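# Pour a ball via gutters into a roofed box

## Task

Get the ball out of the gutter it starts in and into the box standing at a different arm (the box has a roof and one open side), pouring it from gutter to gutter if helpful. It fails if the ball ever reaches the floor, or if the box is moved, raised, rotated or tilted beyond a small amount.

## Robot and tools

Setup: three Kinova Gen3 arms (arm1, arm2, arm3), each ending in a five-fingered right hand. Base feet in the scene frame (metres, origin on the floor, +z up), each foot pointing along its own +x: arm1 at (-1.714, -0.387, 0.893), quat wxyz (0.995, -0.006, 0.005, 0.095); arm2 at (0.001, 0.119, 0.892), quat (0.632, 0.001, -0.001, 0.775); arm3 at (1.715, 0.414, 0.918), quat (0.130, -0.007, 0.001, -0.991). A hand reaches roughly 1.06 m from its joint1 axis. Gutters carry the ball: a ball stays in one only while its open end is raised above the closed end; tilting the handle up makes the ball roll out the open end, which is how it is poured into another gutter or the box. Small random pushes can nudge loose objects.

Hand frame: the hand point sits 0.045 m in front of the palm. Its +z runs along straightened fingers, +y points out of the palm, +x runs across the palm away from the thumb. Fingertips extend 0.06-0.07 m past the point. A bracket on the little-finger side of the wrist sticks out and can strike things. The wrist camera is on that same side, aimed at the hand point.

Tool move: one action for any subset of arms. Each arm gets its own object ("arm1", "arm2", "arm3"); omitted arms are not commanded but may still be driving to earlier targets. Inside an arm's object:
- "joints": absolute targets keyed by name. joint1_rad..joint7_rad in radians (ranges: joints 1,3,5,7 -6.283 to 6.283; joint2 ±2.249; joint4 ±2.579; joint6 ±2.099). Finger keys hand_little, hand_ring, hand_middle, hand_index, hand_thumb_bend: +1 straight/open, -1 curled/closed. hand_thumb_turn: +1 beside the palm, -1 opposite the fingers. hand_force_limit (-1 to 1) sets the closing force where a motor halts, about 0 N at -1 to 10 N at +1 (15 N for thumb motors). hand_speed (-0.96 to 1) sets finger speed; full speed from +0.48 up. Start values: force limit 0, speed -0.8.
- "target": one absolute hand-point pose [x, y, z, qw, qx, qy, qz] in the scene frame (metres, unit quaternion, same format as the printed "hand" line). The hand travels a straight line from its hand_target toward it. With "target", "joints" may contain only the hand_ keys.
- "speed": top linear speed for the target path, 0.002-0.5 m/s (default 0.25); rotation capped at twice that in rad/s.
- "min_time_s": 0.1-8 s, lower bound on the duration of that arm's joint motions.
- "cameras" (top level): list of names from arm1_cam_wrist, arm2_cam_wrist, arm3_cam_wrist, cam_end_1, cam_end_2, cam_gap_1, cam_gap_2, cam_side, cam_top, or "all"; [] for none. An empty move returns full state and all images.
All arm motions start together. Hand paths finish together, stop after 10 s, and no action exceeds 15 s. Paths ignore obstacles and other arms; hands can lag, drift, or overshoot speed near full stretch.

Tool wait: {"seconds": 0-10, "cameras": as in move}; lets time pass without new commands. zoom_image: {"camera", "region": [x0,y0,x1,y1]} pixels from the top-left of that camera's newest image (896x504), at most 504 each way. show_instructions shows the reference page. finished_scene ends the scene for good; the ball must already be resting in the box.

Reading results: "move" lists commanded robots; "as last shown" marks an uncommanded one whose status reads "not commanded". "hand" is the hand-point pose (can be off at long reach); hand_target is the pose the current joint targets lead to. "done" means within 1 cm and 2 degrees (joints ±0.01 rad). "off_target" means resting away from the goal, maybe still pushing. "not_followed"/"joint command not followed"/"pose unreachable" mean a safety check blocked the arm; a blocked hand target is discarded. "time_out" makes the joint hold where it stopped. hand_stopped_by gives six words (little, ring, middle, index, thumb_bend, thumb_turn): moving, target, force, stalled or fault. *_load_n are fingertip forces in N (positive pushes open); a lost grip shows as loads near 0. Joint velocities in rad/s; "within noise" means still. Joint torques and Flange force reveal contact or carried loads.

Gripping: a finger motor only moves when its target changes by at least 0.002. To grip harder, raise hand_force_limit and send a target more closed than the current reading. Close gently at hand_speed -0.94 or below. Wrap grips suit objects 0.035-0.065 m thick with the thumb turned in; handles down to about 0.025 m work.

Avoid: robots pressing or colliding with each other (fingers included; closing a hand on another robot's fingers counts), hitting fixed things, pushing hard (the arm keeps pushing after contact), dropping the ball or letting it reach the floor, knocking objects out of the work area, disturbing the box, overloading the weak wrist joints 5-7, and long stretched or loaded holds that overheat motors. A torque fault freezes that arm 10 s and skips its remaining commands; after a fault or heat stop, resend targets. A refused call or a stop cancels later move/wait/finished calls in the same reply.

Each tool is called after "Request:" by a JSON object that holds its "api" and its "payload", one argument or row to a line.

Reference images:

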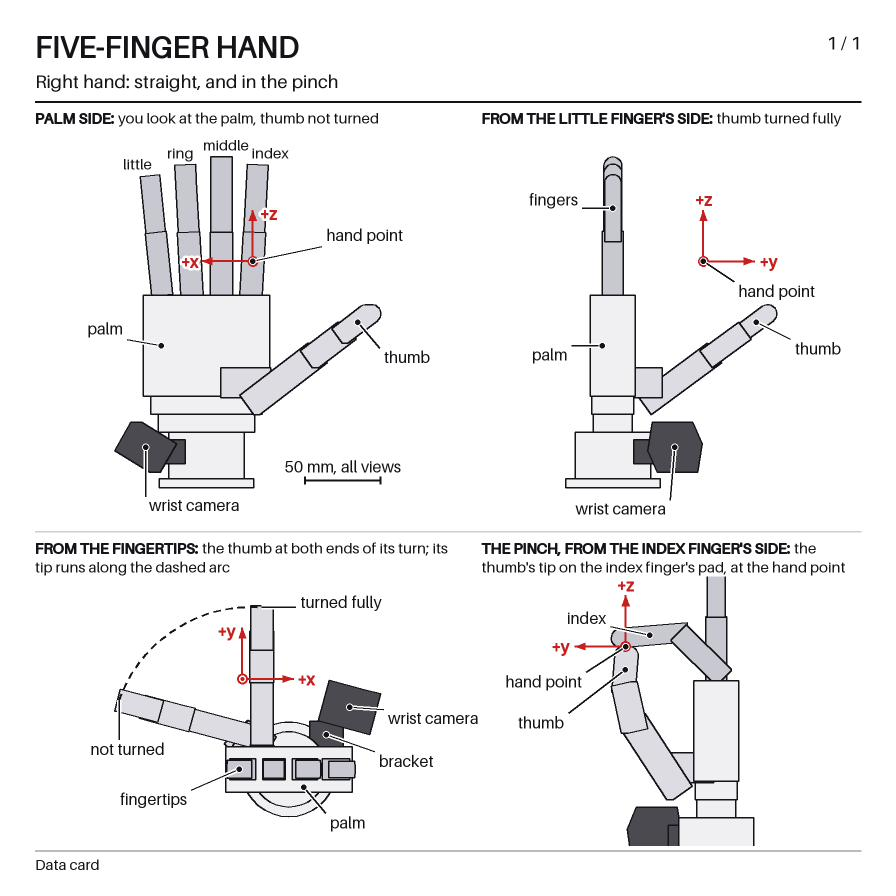

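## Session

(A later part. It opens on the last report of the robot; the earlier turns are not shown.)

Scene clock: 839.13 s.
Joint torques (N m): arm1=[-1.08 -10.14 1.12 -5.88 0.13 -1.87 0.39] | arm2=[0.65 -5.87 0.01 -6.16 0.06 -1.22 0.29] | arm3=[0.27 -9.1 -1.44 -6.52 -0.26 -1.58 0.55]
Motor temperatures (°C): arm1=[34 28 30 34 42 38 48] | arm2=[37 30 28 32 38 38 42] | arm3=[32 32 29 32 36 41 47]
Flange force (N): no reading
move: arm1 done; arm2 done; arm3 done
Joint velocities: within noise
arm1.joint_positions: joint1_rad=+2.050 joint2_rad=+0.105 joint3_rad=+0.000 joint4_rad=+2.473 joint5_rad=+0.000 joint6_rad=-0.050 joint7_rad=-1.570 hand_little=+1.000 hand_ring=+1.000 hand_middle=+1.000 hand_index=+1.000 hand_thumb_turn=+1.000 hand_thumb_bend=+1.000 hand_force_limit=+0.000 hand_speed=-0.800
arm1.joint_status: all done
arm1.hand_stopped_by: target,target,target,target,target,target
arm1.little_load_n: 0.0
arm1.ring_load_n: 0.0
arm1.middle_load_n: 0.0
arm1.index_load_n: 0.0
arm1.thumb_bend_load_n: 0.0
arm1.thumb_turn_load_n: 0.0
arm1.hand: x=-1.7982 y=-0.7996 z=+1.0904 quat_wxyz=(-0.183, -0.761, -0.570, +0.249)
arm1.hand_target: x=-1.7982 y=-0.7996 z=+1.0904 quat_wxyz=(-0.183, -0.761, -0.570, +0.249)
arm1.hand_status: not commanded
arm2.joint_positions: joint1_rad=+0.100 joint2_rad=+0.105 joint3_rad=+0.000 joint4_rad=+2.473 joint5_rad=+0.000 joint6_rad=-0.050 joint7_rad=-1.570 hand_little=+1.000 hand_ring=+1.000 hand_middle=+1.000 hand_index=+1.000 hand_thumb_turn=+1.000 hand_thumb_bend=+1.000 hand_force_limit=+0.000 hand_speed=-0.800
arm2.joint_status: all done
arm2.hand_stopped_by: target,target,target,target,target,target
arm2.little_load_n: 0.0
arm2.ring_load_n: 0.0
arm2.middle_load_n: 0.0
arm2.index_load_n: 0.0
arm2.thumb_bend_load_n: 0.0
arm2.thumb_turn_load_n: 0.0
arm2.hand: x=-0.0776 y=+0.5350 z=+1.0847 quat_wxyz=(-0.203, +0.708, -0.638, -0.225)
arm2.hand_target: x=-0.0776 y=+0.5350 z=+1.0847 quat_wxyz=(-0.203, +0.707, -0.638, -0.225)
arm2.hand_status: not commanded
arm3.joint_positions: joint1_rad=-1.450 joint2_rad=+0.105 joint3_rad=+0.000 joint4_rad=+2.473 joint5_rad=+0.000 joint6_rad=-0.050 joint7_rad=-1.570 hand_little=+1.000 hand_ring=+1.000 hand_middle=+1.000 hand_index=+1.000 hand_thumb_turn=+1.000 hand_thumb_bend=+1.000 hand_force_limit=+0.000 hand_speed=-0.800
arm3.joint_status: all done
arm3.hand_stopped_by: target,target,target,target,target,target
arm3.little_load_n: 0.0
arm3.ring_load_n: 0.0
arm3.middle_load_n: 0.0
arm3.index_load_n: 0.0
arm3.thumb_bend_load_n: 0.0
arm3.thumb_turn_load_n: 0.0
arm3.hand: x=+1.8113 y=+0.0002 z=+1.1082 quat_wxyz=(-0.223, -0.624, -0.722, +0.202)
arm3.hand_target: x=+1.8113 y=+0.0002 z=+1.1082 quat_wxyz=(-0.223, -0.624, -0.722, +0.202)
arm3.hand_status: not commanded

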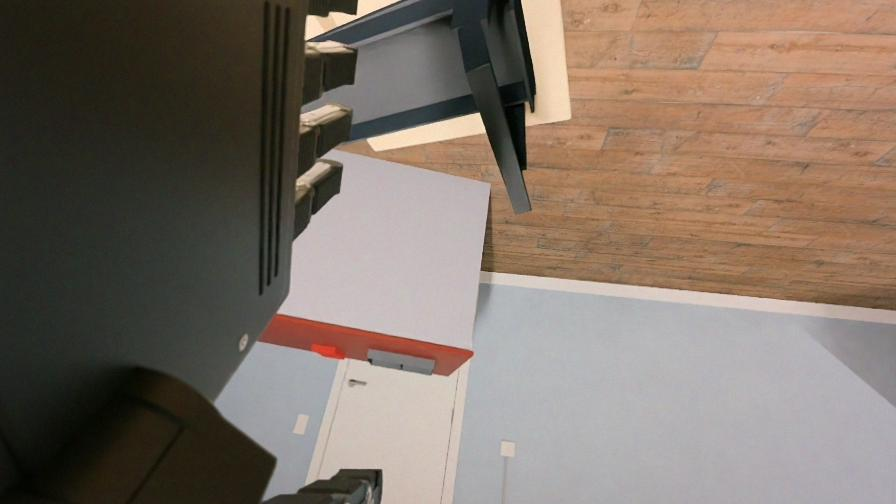

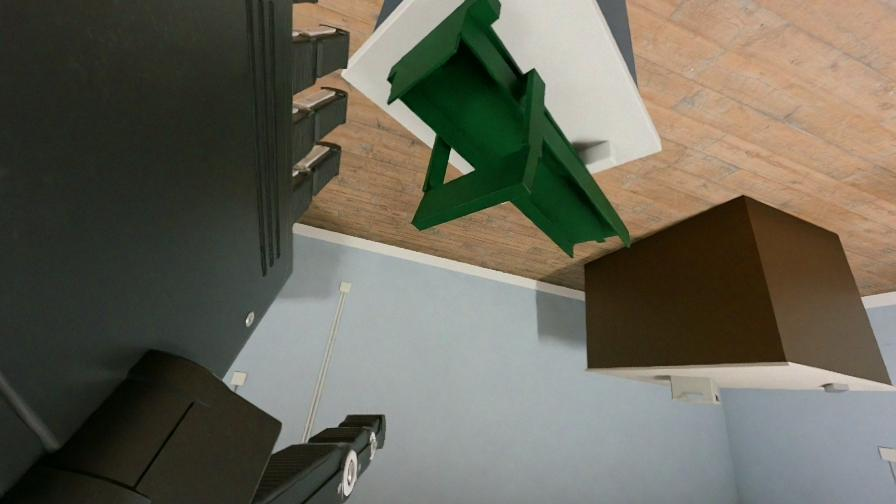

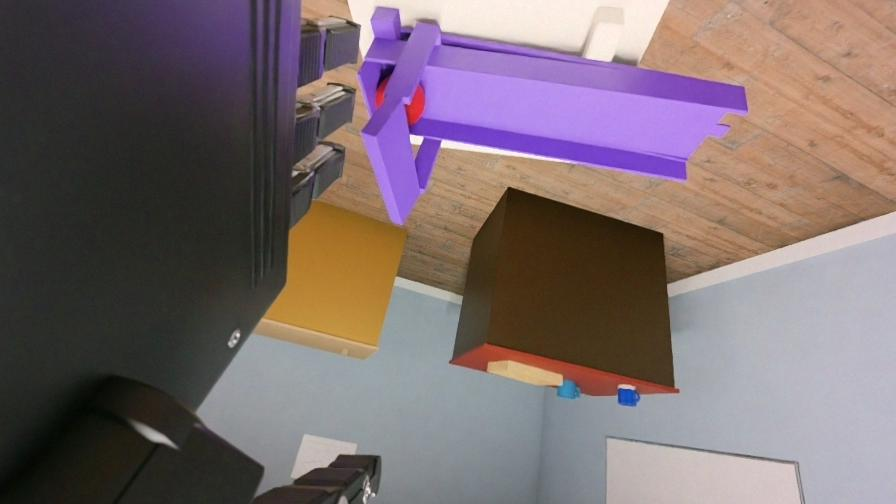

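Request:
{"api": "move", "payload": {
  "arm1": {"joints": {"joint1_rad": 1.0, "joint2_rad": -0.3, "joint3_rad": 0, "joint4_rad": 1.9, "joint5_rad": 0, "joint6_rad": 1.5, "joint7_rad": -1.57, "hand_thumb_turn": -1.0, "hand_speed": -0.5}, "min_time_s": 3},
  "arm2": {"joints": {"joint1_rad": 1.0, "joint2_rad": -0.3, "joint3_rad": 0, "joint4_rad": 1.9, "joint5_rad": 0, "joint6_rad": 1.5, "joint7_rad": -1.57, "hand_thumb_turn": -1.0, "hand_speed": -0.5}, "min_time_s": 3},
  "arm3": {"joints": {"joint1_rad": -1.45, "joint2_rad": -0.3, "joint3_rad": 0, "joint4_rad": 1.9, "joint5_rad": 0, "joint6_rad": 1.5, "joint7_rad": -1.57, "hand_thumb_turn": -1.0, "hand_speed": -0.5}, "min_time_s": 3},
  "cameras": ["arm1_cam_wrist"]
}}

Request:
{"api": "move", "payload": {
  "arm1": {"joints": {"joint1_rad": 0.59, "joint2_rad": 1.03, "joint3_rad": 0.968, "joint4_rad": 1.878, "joint5_rad": 1.004, "joint6_rad": 1.173, "joint7_rad": -2.4}, "min_time_s": 4},
  "arm2": {"joints": {"joint1_rad": 1.133, "joint2_rad": 0.861, "joint3_rad": -0.719, "joint4_rad": 2.028, "joint5_rad": -1.562, "joint6_rad": 1.164, "joint7_rad": -3.49}, "min_time_s": 4},
  "cameras": ["arm1_cam_wrist", "arm2_cam_wrist", "cam_side", "cam_end_1", "cam_top"]
}}

Scene clock: 1767.77 s.
Joint torques (N m): arm1=[-1.07 -4.92 1.04 -8.12 0.16 -0.54 0.38] | arm2=[0.65 -0.84 -0.18 -8.66 0.04 0.09 0.3] | arm3=[0.23 -3.78 -1.64 -8.98 -0.28 -0.22 0.57]
Motor temperatures (°C): arm1=[32 27 29 32 40 37 47] | arm2=[36 29 28 30 36 37 40] | arm3=[31 31 28 31 34 40 46]
Flange force (N): arm1=[-5.7 3.5 -1.4] | arm2=[4.8 1.7 1.8] | arm3=[-1.6 -2.9 2.7]
move: arm1 done; arm2 done; arm3 done
Joint velocities: within noise
arm1.joint_positions: joint1_rad=+1.000 joint2_rad=-0.300 joint3_rad=+0.000 joint4_rad=+1.900 joint5_rad=+0.000 joint6_rad=+1.500 joint7_rad=-1.570 hand_little=+1.000 hand_ring=+1.000 hand_middle=+1.000 hand_index=+1.000 hand_thumb_turn=-1.000 hand_thumb_bend=+1.000 hand_force_limit=+0.000 hand_speed=-0.500
arm1.joint_status: all done
arm1.hand_stopped_by: target,target,target,target,target,target
arm1.little_load_n: 0.0
arm1.ring_load_n: 0.0
arm1.middle_load_n: 0.0
arm1.index_load_n: 0.0
arm1.thumb_bend_load_n: 0.0
arm1.thumb_turn_load_n: 0.0
arm1.hand: x=-1.5234 y=-0.5272 z=+1.2498 quat_wxyz=(-0.017, -0.393, -0.919, +0.016)
arm1.hand_target: x=-1.5234 y=-0.5272 z=+1.2498 quat_wxyz=(-0.017, -0.393, -0.919, +0.016)
arm1.hand_status: not commanded
arm2.joint_positions: joint1_rad=+1.000 joint2_rad=-0.300 joint3_rad=+0.000 joint4_rad=+1.900 joint5_rad=+0.000 joint6_rad=+1.500 joint7_rad=-1.570 hand_little=+1.000 hand_ring=+1.000 hand_middle=+1.000 hand_index=+1.000 hand_thumb_turn=-1.000 hand_thumb_bend=+1.000 hand_force_limit=+0.000 hand_speed=-0.500
arm2.joint_status: all done
arm2.hand_stopped_by: target,target,target,target,target,target
arm2.little_load_n: 0.0
arm2.ring_load_n: 0.0
arm2.middle_load_n: 0.0
arm2.index_load_n: 0.0
arm2.thumb_bend_load_n: 0.0
arm2.thumb_turn_load_n: 0.0
arm2.hand: x=+0.1435 y=+0.3063 z=+1.2492 quat_wxyz=(-0.020, +0.377, -0.926, -0.009)
arm2.hand_target: x=+0.1435 y=+0.3063 z=+1.2492 quat_wxyz=(-0.020, +0.377, -0.926, -0.009)
arm2.hand_status: not commanded
arm3.joint_positions: joint1_rad=-1.450 joint2_rad=-0.300 joint3_rad=+0.000 joint4_rad=+1.900 joint5_rad=+0.000 joint6_rad=+1.500 joint7_rad=-1.570 hand_little=+1.000 hand_ring=+1.000 hand_middle=+1.000 hand_index=+1.000 hand_thumb_turn=-1.000 hand_thumb_bend=+1.000 hand_force_limit=+0.000 hand_speed=-0.500
arm3.joint_status: all done
arm3.hand_stopped_by: target,target,target,target,target,target
arm3.little_load_n: 0.0
arm3.ring_load_n: 0.0
arm3.middle_load_n: 0.0
arm3.index_load_n: 0.0
arm3.thumb_bend_load_n: 0.0
arm3.thumb_turn_load_n: 0.0
arm3.hand: x=+1.7873 y=+0.1868 z=+1.2739 quat_wxyz=(-0.010, -0.655, -0.755, +0.018)
arm3.hand_target: x=+1.7873 y=+0.1868 z=+1.2739 quat_wxyz=(-0.010, -0.655, -0.755, +0.018)
arm3.hand_status: not commanded

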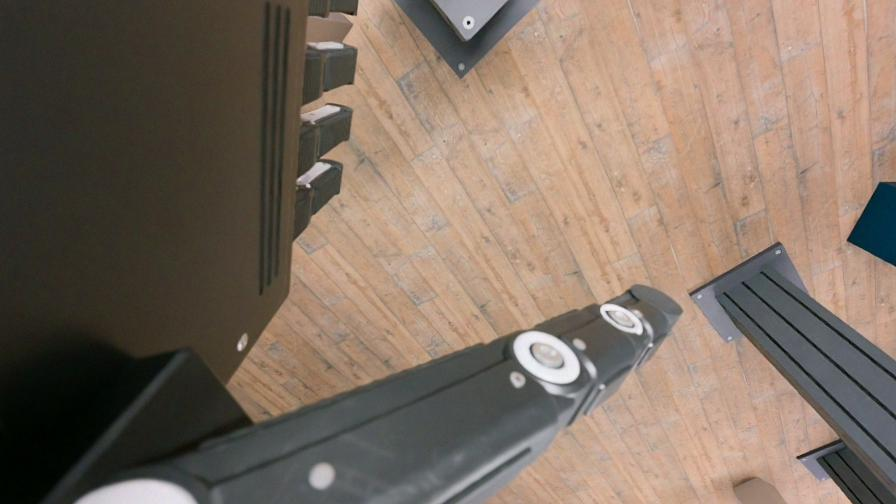

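Scene clock: 1772.10 s.
Joint torques (N m): arm1=[-0.87 -17.15 8.43 -2.6 1.73 1.5 0.35] | arm2=[0.6 -12.44 -5 -3.33 -0.77 2.62 0.24] | arm3=[0.22 -3.78 -1.58 -9.07 -0.25 -0.2 0.57]
Motor temperatures (°C): arm1=[32 27 29 32 40 37 47] | arm2=[36 29 28 30 36 37 40] | arm3=[31 31 28 31 34 40 46]
Flange force (N): arm1=[-3.4 8.2 -0.2] | arm2=[-1.8 -5.2 1.5] | arm3=[-1.5 -2.7 3.0]
move: arm1 done; arm2 done
Joint velocities: within noise
arm1.joint_positions: joint1_rad=+0.590 joint2_rad=+1.030 joint3_rad=+0.968 joint4_rad=+1.878 joint5_rad=+1.004 joint6_rad=+1.173 joint7_rad=-2.400 hand_little=+1.000 hand_ring=+1.000 hand_middle=+1.000 hand_index=+1.000 hand_thumb_turn=-1.000 hand_thumb_bend=+1.000 hand_force_limit=+0.000 hand_speed=-0.500
arm1.joint_status: all done
arm1.hand_stopped_by: target,target,target,target,target,target
arm1.little_load_n: 0.0
arm1.ring_load_n: 0.0
arm1.middle_load_n: -0.5
arm1.index_load_n: 0.0
arm1.thumb_bend_load_n: 0.0
arm1.thumb_turn_load_n: 0.0
arm1.hand: x=-1.7873 y=-0.8885 z=+1.2009 quat_wxyz=(+0.454, -0.395, -0.518, +0.608)
arm1.hand_target: x=-1.7873 y=-0.8885 z=+1.2009 quat_wxyz=(+0.454, -0.395, -0.518, +0.608)
arm1.hand_status: not commanded
arm2.joint_positions: joint1_rad=+1.133 joint2_rad=+0.861 joint3_rad=-0.719 joint4_rad=+2.028 joint5_rad=-1.562 joint6_rad=+1.164 joint7_rad=-3.490 hand_little=+1.000 hand_ring=+1.000 hand_middle=+1.000 hand_index=+1.000 hand_thumb_turn=-1.000 hand_thumb_bend=+1.000 hand_force_limit=+0.000 hand_speed=-0.500
arm2.joint_status: all done
arm2.hand_stopped_by: target,target,target,target,target,target
arm2.little_load_n: 0.0
arm2.ring_load_n: 0.0
arm2.middle_load_n: 0.0
arm2.index_load_n: 0.0
arm2.thumb_bend_load_n: 0.0
arm2.thumb_turn_load_n: 0.0
arm2.hand: x=-0.1046 y=+0.6105 z=+1.1795 quat_wxyz=(+0.661, -0.573, -0.318, +0.366)
arm2.hand_target: x=-0.1046 y=+0.6105 z=+1.1795 quat_wxyz=(+0.661, -0.573, -0.318, +0.366)
arm2.hand_status: not commanded
arm3: as last shown
pictures: arm1_cam_wrist, arm2_cam_wrist, cam_end_1, cam_side, cam_top

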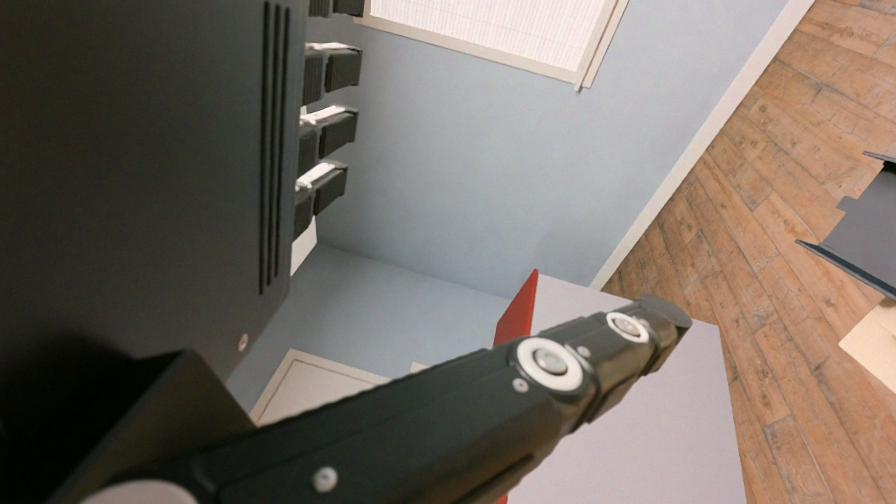

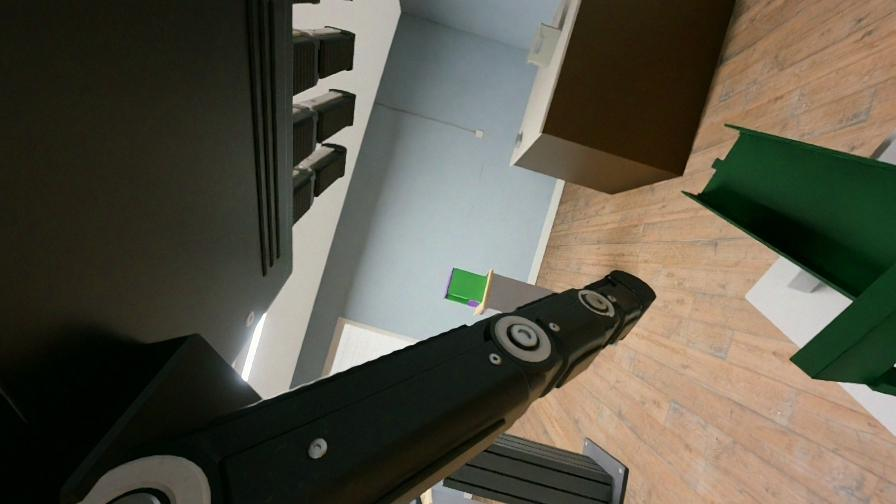

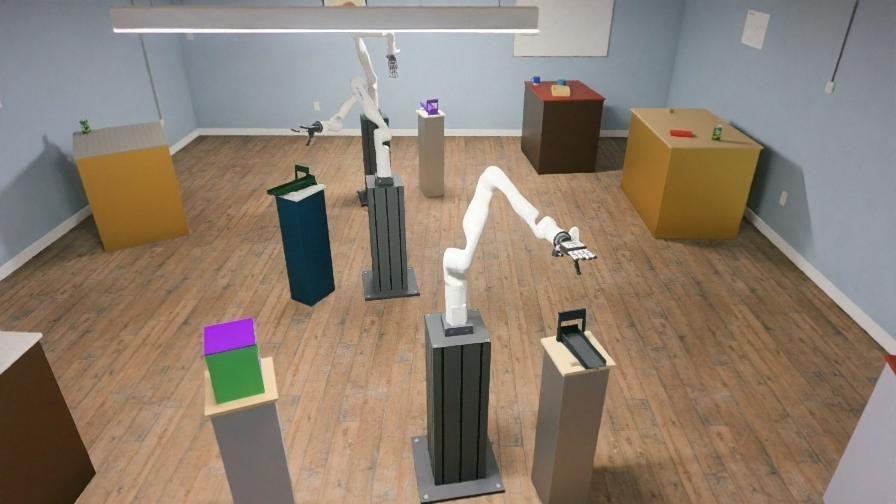

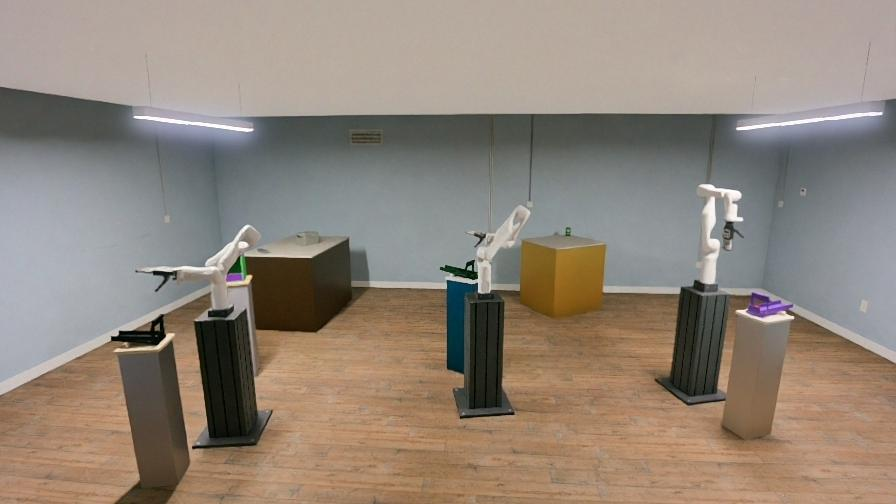

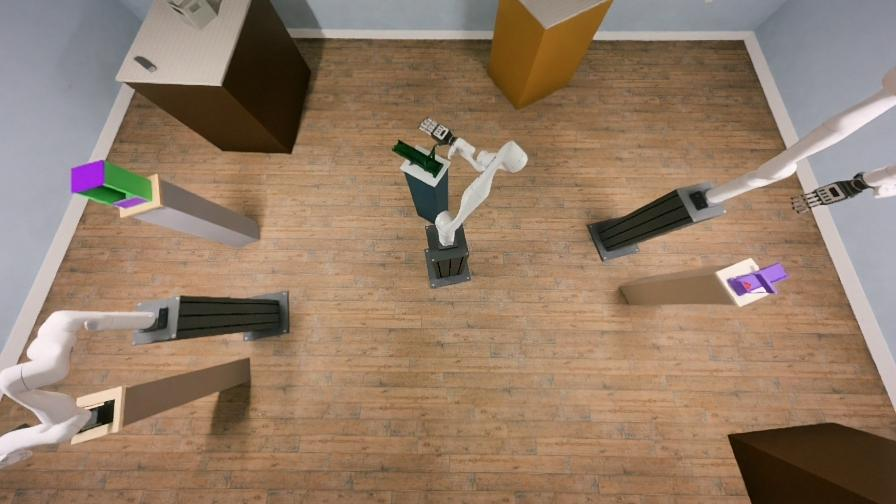

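Request:
{"api": "move", "payload": {
  "arm1": {"target": [-1.779, -0.876, 1.04, 0.454, -0.395, -0.518, 0.608], "speed": 0.1, "joints": {"hand_thumb_bend": 0.7}},
  "cameras": ["arm1_cam_wrist", "cam_side", "cam_end_1"]
}}

Request:
{"api": "zoom_image", "payload": {
  "camera": "cam_side",
  "region": [90, 240, 250, 370]
}}

Request:
{"api": "zoom_image", "payload": {
  "camera": "cam_end_1",
  "region": [500, 210, 640, 390]
}}

Scene clock: 1819.23 s.
Joint torques (N m): arm1=[-0.84 -18.57 8.7 0.59 1.27 1.85 0.32] | arm2=[0.68 -12.46 -5.1 -3.27 -0.74 2.57 0.26] | arm3=[0.25 -3.79 -1.61 -9.08 -0.28 -0.2 0.59]
Motor temperatures (°C): arm1=[32 27 29 32 40 37 47] | arm2=[36 29 28 30 36 37 40] | arm3=[31 31 28 31 34 40 45]
Flange force (N): arm1=[-0.5 7.7 0.4] | arm2=[-1.5 -5.1 1.6] | arm3=[-1.5 -2.7 3.0]
move: arm1 done
Joint velocities: within noise
arm1.joint_positions: joint1_rad=+0.629 joint2_rad=+1.356 joint3_rad=+0.781 joint4_rad=+1.837 joint5_rad=+0.833 joint6_rad=+1.133 joint7_rad=-2.637 hand_little=+1.000 hand_ring=+1.000 hand_middle=+1.000 hand_index=+1.000 hand_thumb_turn=-1.000 hand_thumb_bend=+0.700 hand_force_limit=+0.000 hand_speed=-0.500
arm1.joint_status: all done
arm1.hand_stopped_by: target,target,target,target,target,target
arm1.little_load_n: 0.0
arm1.ring_load_n: -0.5
arm1.middle_load_n: 0.0
arm1.index_load_n: 0.0
arm1.thumb_bend_load_n: 0.0
arm1.thumb_turn_load_n: 0.0
arm1.hand: x=-1.7790 y=-0.8760 z=+1.0400 quat_wxyz=(+0.454, -0.395, -0.518, +0.608)
arm1.hand_target: x=-1.7790 y=-0.8760 z=+1.0400 quat_wxyz=(+0.454, -0.395, -0.518, +0.608)
arm1.hand_status: done (0.000 m and 0.0 deg from the pose sent, 0.162 m and 0.0 deg at the start)
arm2, arm3: as last shown
arm2.index_load_n: -0.5
pictures: arm1_cam_wrist, cam_end_1, cam_side

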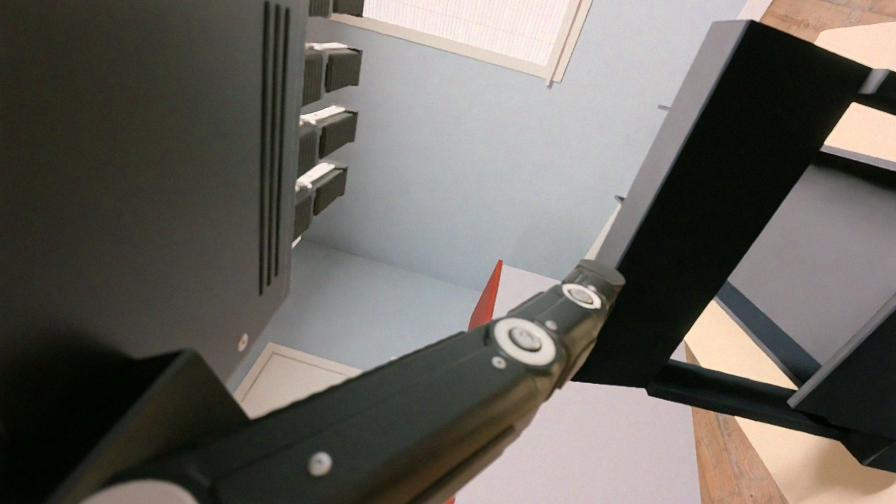

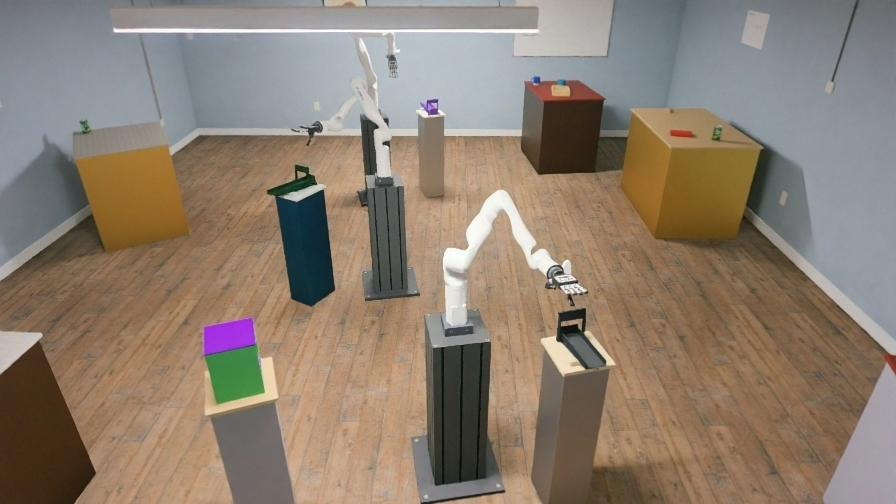

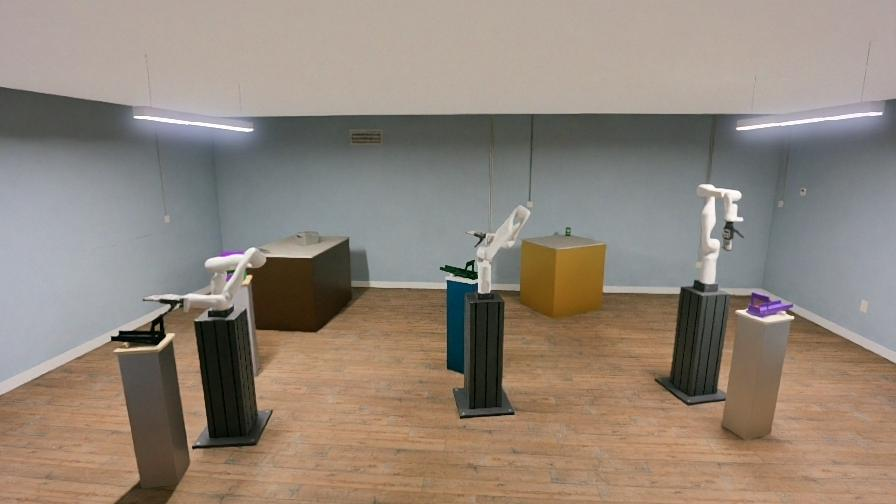

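Scaled by 3.150 from the camera's image (finer frame: 1280x720).

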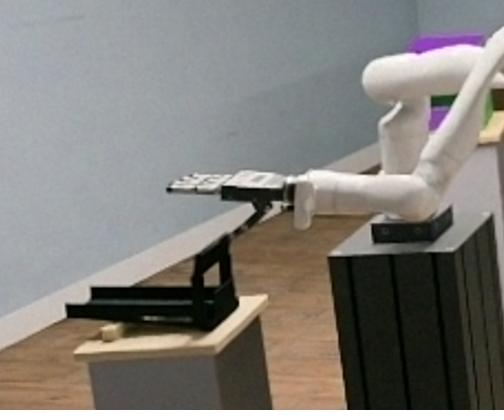

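Scaled by 2.800 from the camera's image (finer frame: 1280x720).

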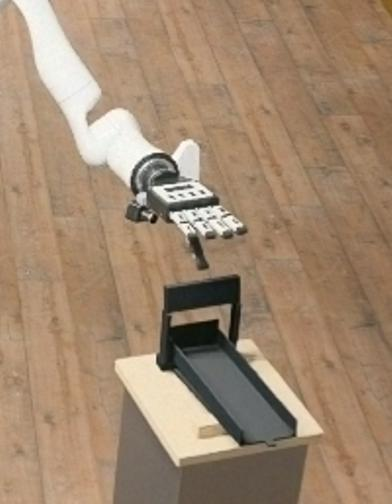

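Request:
{"api": "move", "payload": {
  "arm1": {"target": [-1.767, -0.872, 1.04, 0.454, -0.395, -0.518, 0.608], "speed": 0.1, "joints": {"hand_thumb_bend": 1.0}},
  "cameras": ["arm1_cam_wrist", "cam_side"]
}}

Request:
{"api": "zoom_image", "payload": {
  "camera": "cam_side",
  "region": [120, 270, 220, 350]
}}

Request:
{"api": "zoom_image", "payload": {
  "camera": "arm1_cam_wrist",
  "region": [500, 0, 896, 504]
}}

Scene clock: 1919.23 s.
Joint torques (N m): arm1=[-0.79 -18.64 8.62 0.49 1.3 1.77 0.32] | arm2=[0.59 -12.52 -5.11 -3.19 -0.79 2.59 0.21] | arm3=[0.23 -3.72 -1.61 -9.03 -0.24 -0.17 0.6]
Motor temperatures (°C): arm1=[32 28 29 31 40 37 47] | arm2=[36 30 28 30 35 37 40] | arm3=[31 31 28 31 34 40 45]
Flange force (N): arm1=[-0.5 7.6 0.2] | arm2=[-1.3 -4.9 1.3] | arm3=[-1.4 -2.7 3.0]
move: arm1 done
Joint velocities: within noise
arm1.joint_positions: joint1_rad=+0.610 joint2_rad=+1.350 joint3_rad=+0.771 joint4_rad=+1.826 joint5_rad=+0.815 joint6_rad=+1.161 joint7_rad=-2.622 hand_little=+1.000 hand_ring=+1.000 hand_middle=+1.000 hand_index=+1.000 hand_thumb_turn=-1.000 hand_thumb_bend=+1.000 hand_force_limit=+0.000 hand_speed=-0.500
arm1.joint_status: all done
arm1.hand_stopped_by: target,target,target,target,target,target
arm1.little_load_n: 0.0
arm1.ring_load_n: -0.5
arm1.middle_load_n: 0.0
arm1.index_load_n: 0.0
arm1.thumb_bend_load_n: 0.0
arm1.thumb_turn_load_n: 0.0
arm1.hand: x=-1.7670 y=-0.8720 z=+1.0400 quat_wxyz=(+0.454, -0.395, -0.518, +0.608)
arm1.hand_target: x=-1.7670 y=-0.8720 z=+1.0400 quat_wxyz=(+0.454, -0.395, -0.518, +0.608)
arm1.hand_status: done (0.000 m and 0.0 deg from the pose sent, 0.013 m and 0.0 deg at the start)
arm2, arm3: as last shown
arm2.index_load_n: 0.0

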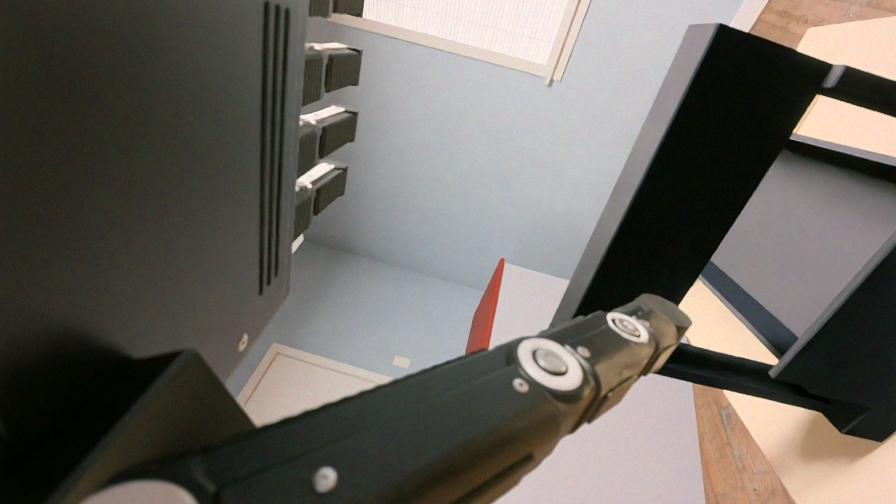

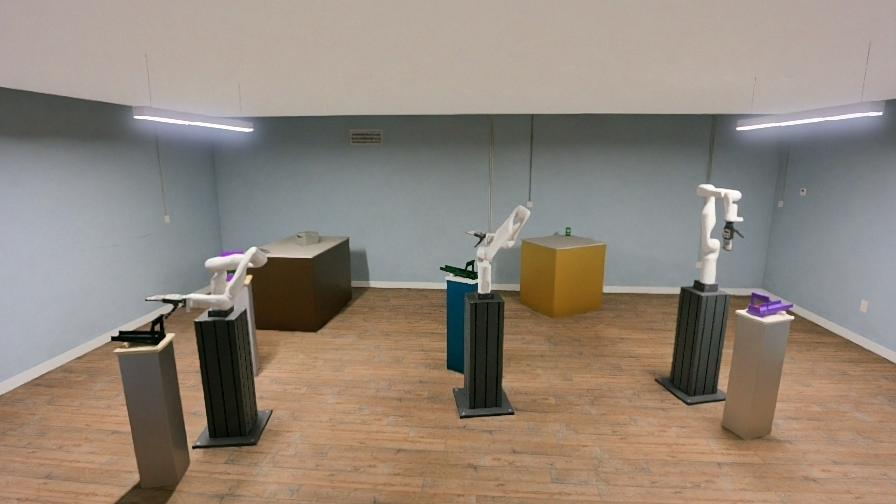

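Scaled by 5.040 from the camera's image (finer frame: 1280x720).

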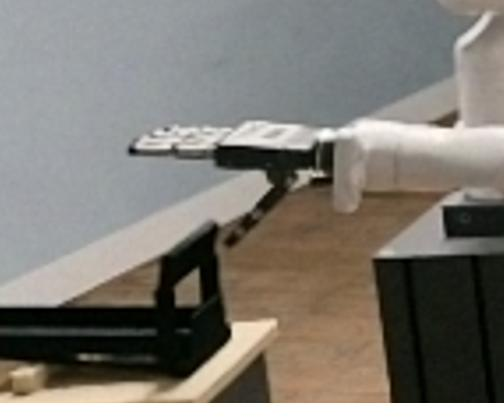

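Scaled by 1.000.

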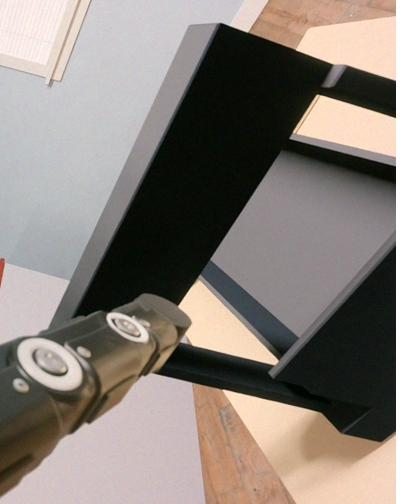

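Request:
{"api": "move", "payload": {
  "arm1": {"target": [-1.767, -0.872, 0.985, 0.454, -0.395, -0.518, 0.608], "speed": 0.06},
  "cameras": ["arm1_cam_wrist", "cam_side"]
}}

Request:
{"api": "zoom_image", "payload": {
  "camera": "cam_side",
  "region": [120, 270, 220, 350]
}}

Request:
{"api": "zoom_image", "payload": {
  "camera": "arm1_cam_wrist",
  "region": [460, 0, 896, 504]
}}

Scene clock: 1942.23 s.
Joint torques (N m): arm1=[-0.79 -18.91 8.6 1.16 1.2 1.85 0.36] | arm2=[0.64 -12.54 -4.97 -3.18 -0.76 2.64 0.22] | arm3=[0.21 -3.73 -1.63 -9.03 -0.25 -0.2 0.55]
Motor temperatures (°C): arm1=[32 28 29 31 40 37 47] | arm2=[36 30 28 30 35 37 40] | arm3=[31 31 28 31 34 40 45]
Flange force (N): arm1=[0.3 7.1 0.5] | arm2=[-1.3 -4.9 1.7] | arm3=[-1.4 -2.9 2.9]
move: arm1 done
Joint velocities: within noise
arm1.joint_positions: joint1_rad=+0.631 joint2_rad=+1.464 joint3_rad=+0.717 joint4_rad=+1.759 joint5_rad=+0.763 joint6_rad=+1.165 joint7_rad=-2.673 hand_little=+1.000 hand_ring=+1.000 hand_middle=+1.000 hand_index=+1.000 hand_thumb_turn=-1.000 hand_thumb_bend=+1.000 hand_force_limit=+0.000 hand_speed=-0.500
arm1.joint_status: not commanded
arm1.hand_stopped_by: target,target,target,target,target,target
arm1.little_load_n: 0.0
arm1.ring_load_n: 0.0
arm1.middle_load_n: 0.0
arm1.index_load_n: 0.0
arm1.thumb_bend_load_n: 0.0
arm1.thumb_turn_load_n: 0.0
arm1.hand: x=-1.7670 y=-0.8720 z=+0.9850 quat_wxyz=(+0.454, -0.395, -0.518, +0.608)
arm1.hand_target: x=-1.7670 y=-0.8720 z=+0.9850 quat_wxyz=(+0.454, -0.395, -0.518, +0.608)
arm1.hand_status: done (0.000 m and 0.0 deg from the pose sent, 0.055 m and 0.0 deg at the start)
arm2, arm3: as last shown
arm2.index_load_n: -0.5
arm3.thumb_bend_load_n: -0.5

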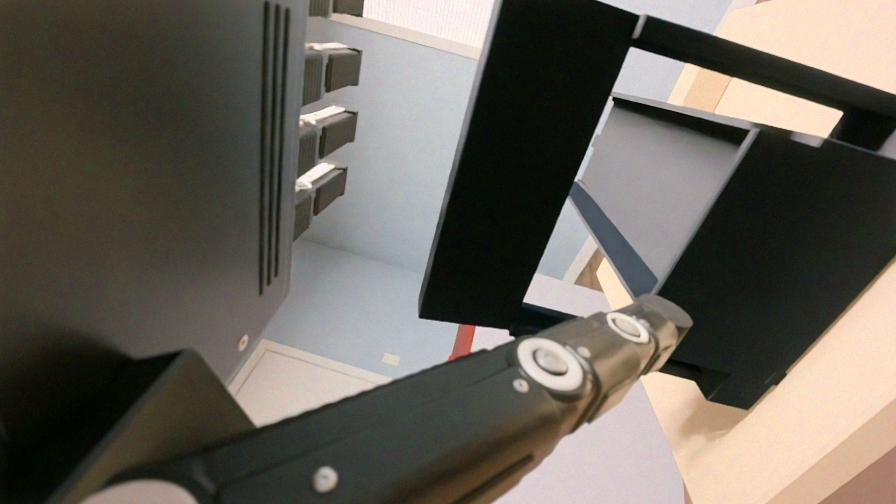

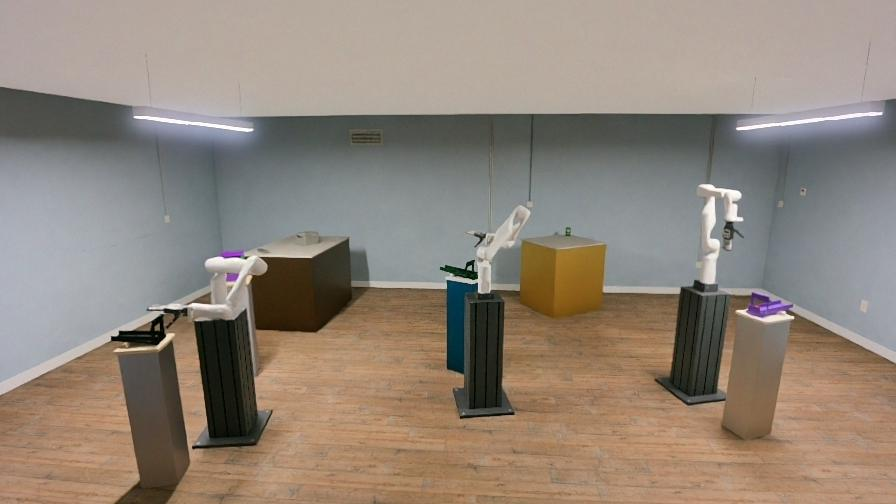

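Scaled by 5.040 from the camera's image (finer frame: 1280x720).

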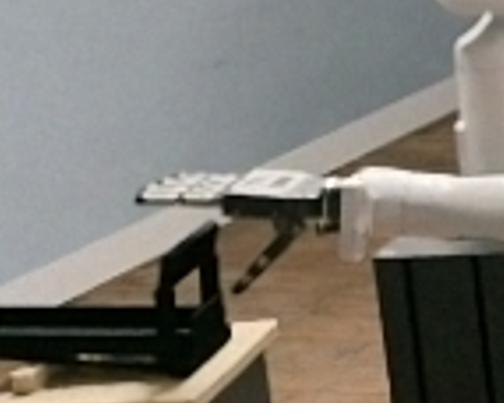

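Scaled by 1.000.

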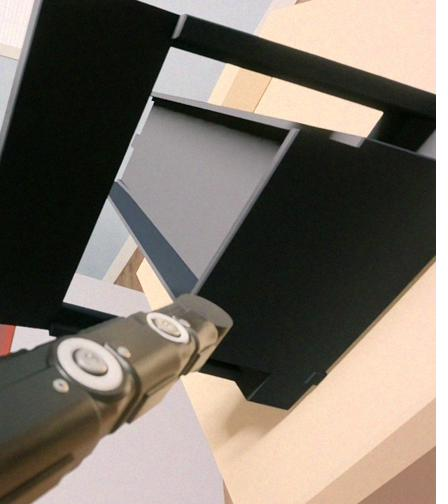

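Request:
{"api": "move", "payload": {
  "cameras": ["arm1_cam_wrist", "cam_side", "cam_end_1"]
}}

Scene clock: 1999.57 s.
Joint torques (N m): arm1=[-0.81 -18.94 8.59 1.19 1.23 1.86 0.34] | arm2=[0.69 -12.48 -5.04 -3.12 -0.77 2.63 0.24] | arm3=[0.2 -3.75 -1.65 -9.09 -0.27 -0.17 0.6]
Motor temperatures (°C): arm1=[32 28 29 31 40 37 47] | arm2=[36 30 28 30 35 37 40] | arm3=[31 31 28 31 34 40 45]
Flange force (N): arm1=[0.2 7.2 0.4] | arm2=[-1.0 -5.0 1.7] | arm3=[-1.4 -2.8 3.1]
Joint velocities: within noise
arm1.joint_positions: joint1_rad=+0.631 joint2_rad=+1.464 joint3_rad=+0.717 joint4_rad=+1.759 joint5_rad=+0.763 joint6_rad=+1.165 joint7_rad=-2.673 hand_little=+1.000 hand_ring=+1.000 hand_middle=+1.000 hand_index=+1.000 hand_thumb_turn=-1.000 hand_thumb_bend=+1.000 hand_force_limit=+0.000 hand_speed=-0.500
arm1.joint_status: not commanded
arm1.hand_stopped_by: target,target,target,target,target,target
arm1.little_load_n: 0.0
arm1.ring_load_n: 0.0
arm1.middle_load_n: 0.0
arm1.index_load_n: 0.0
arm1.thumb_bend_load_n: 0.0
arm1.thumb_turn_load_n: 0.0
arm1.hand: x=-1.7670 y=-0.8720 z=+0.9850 quat_wxyz=(+0.454, -0.395, -0.518, +0.608) (m; scene frame)
arm1.hand_target: x=-1.7670 y=-0.8720 z=+0.9850 quat_wxyz=(+0.454, -0.395, -0.518, +0.608) (m; scene frame)
arm1.hand_status: done (0.000 m and 0.0 deg from the pose sent, 0.055 m and 0.0 deg at the start)
arm2.joint_positions: joint1_rad=+1.133 joint2_rad=+0.861 joint3_rad=-0.719 joint4_rad=+2.028 joint5_rad=-1.562 joint6_rad=+1.164 joint7_rad=-3.490 hand_little=+1.000 hand_ring=+1.000 hand_middle=+1.000 hand_index=+1.000 hand_thumb_turn=-1.000 hand_thumb_bend=+1.000 hand_force_limit=+0.000 hand_speed=-0.500
arm2.joint_status: not commanded
arm2.hand_stopped_by: target,target,target,target,target,target
arm2.little_load_n: 0.0
arm2.ring_load_n: 0.0
arm2.middle_load_n: 0.0
arm2.index_load_n: 0.0
arm2.thumb_bend_load_n: 0.0
arm2.thumb_turn_load_n: 0.0
arm2.hand: x=-0.1046 y=+0.6105 z=+1.1795 quat_wxyz=(+0.661, -0.573, -0.318, +0.366) (m; scene frame)
arm2.hand_target: x=-0.1046 y=+0.6105 z=+1.1795 quat_wxyz=(+0.661, -0.573, -0.318, +0.366) (m; scene frame)
arm2.hand_status: not commanded
arm3.joint_positions: joint1_rad=-1.450 joint2_rad=-0.300 joint3_rad=+0.000 joint4_rad=+1.900 joint5_rad=+0.000 joint6_rad=+1.500 joint7_rad=-1.570 hand_little=+1.000 hand_ring=+1.000 hand_middle=+1.000 hand_index=+1.000 hand_thumb_turn=-1.000 hand_thumb_bend=+1.000 hand_force_limit=+0.000 hand_speed=-0.500
arm3.joint_status: not commanded
arm3.hand_stopped_by: target,target,target,target,target,target
arm3.little_load_n: 0.0
arm3.ring_load_n: 0.0
arm3.middle_load_n: 0.0
arm3.index_load_n: 0.0
arm3.thumb_bend_load_n: 0.0
arm3.thumb_turn_load_n: 0.0
arm3.hand: x=+1.7873 y=+0.1868 z=+1.2739 quat_wxyz=(-0.010, -0.655, -0.755, +0.018) (m; scene frame)
arm3.hand_target: x=+1.7873 y=+0.1868 z=+1.2739 quat_wxyz=(-0.010, -0.655, -0.755, +0.018) (m; scene frame)
arm3.hand_status: not commanded
pictures: arm1_cam_wrist, cam_end_1, cam_side

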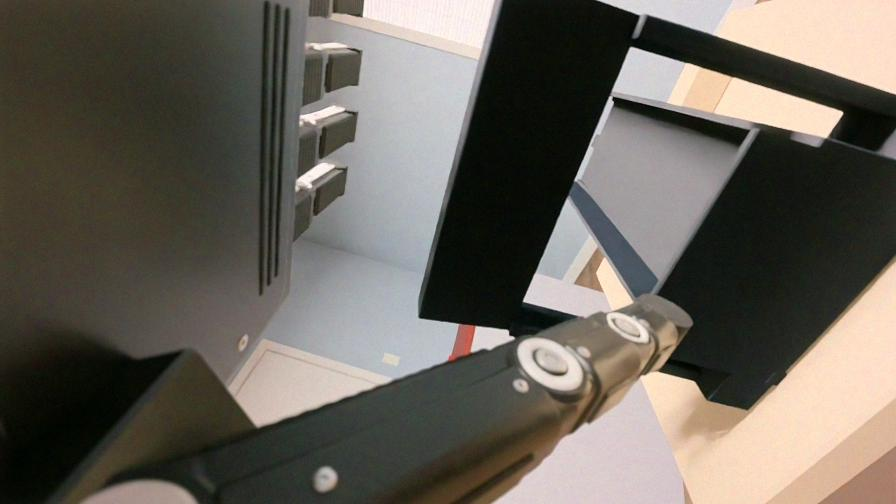

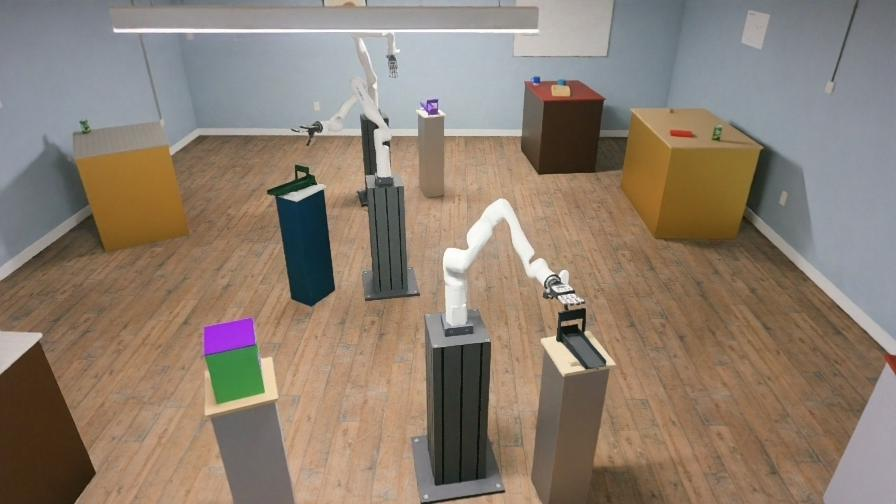

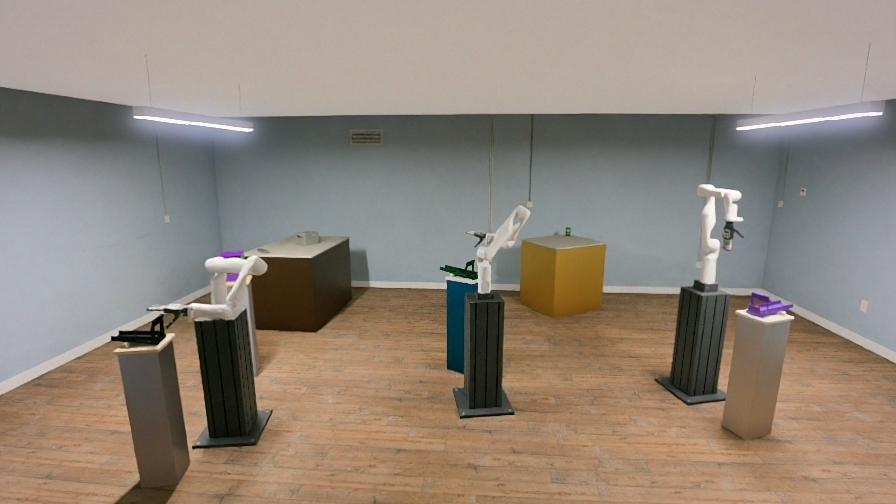

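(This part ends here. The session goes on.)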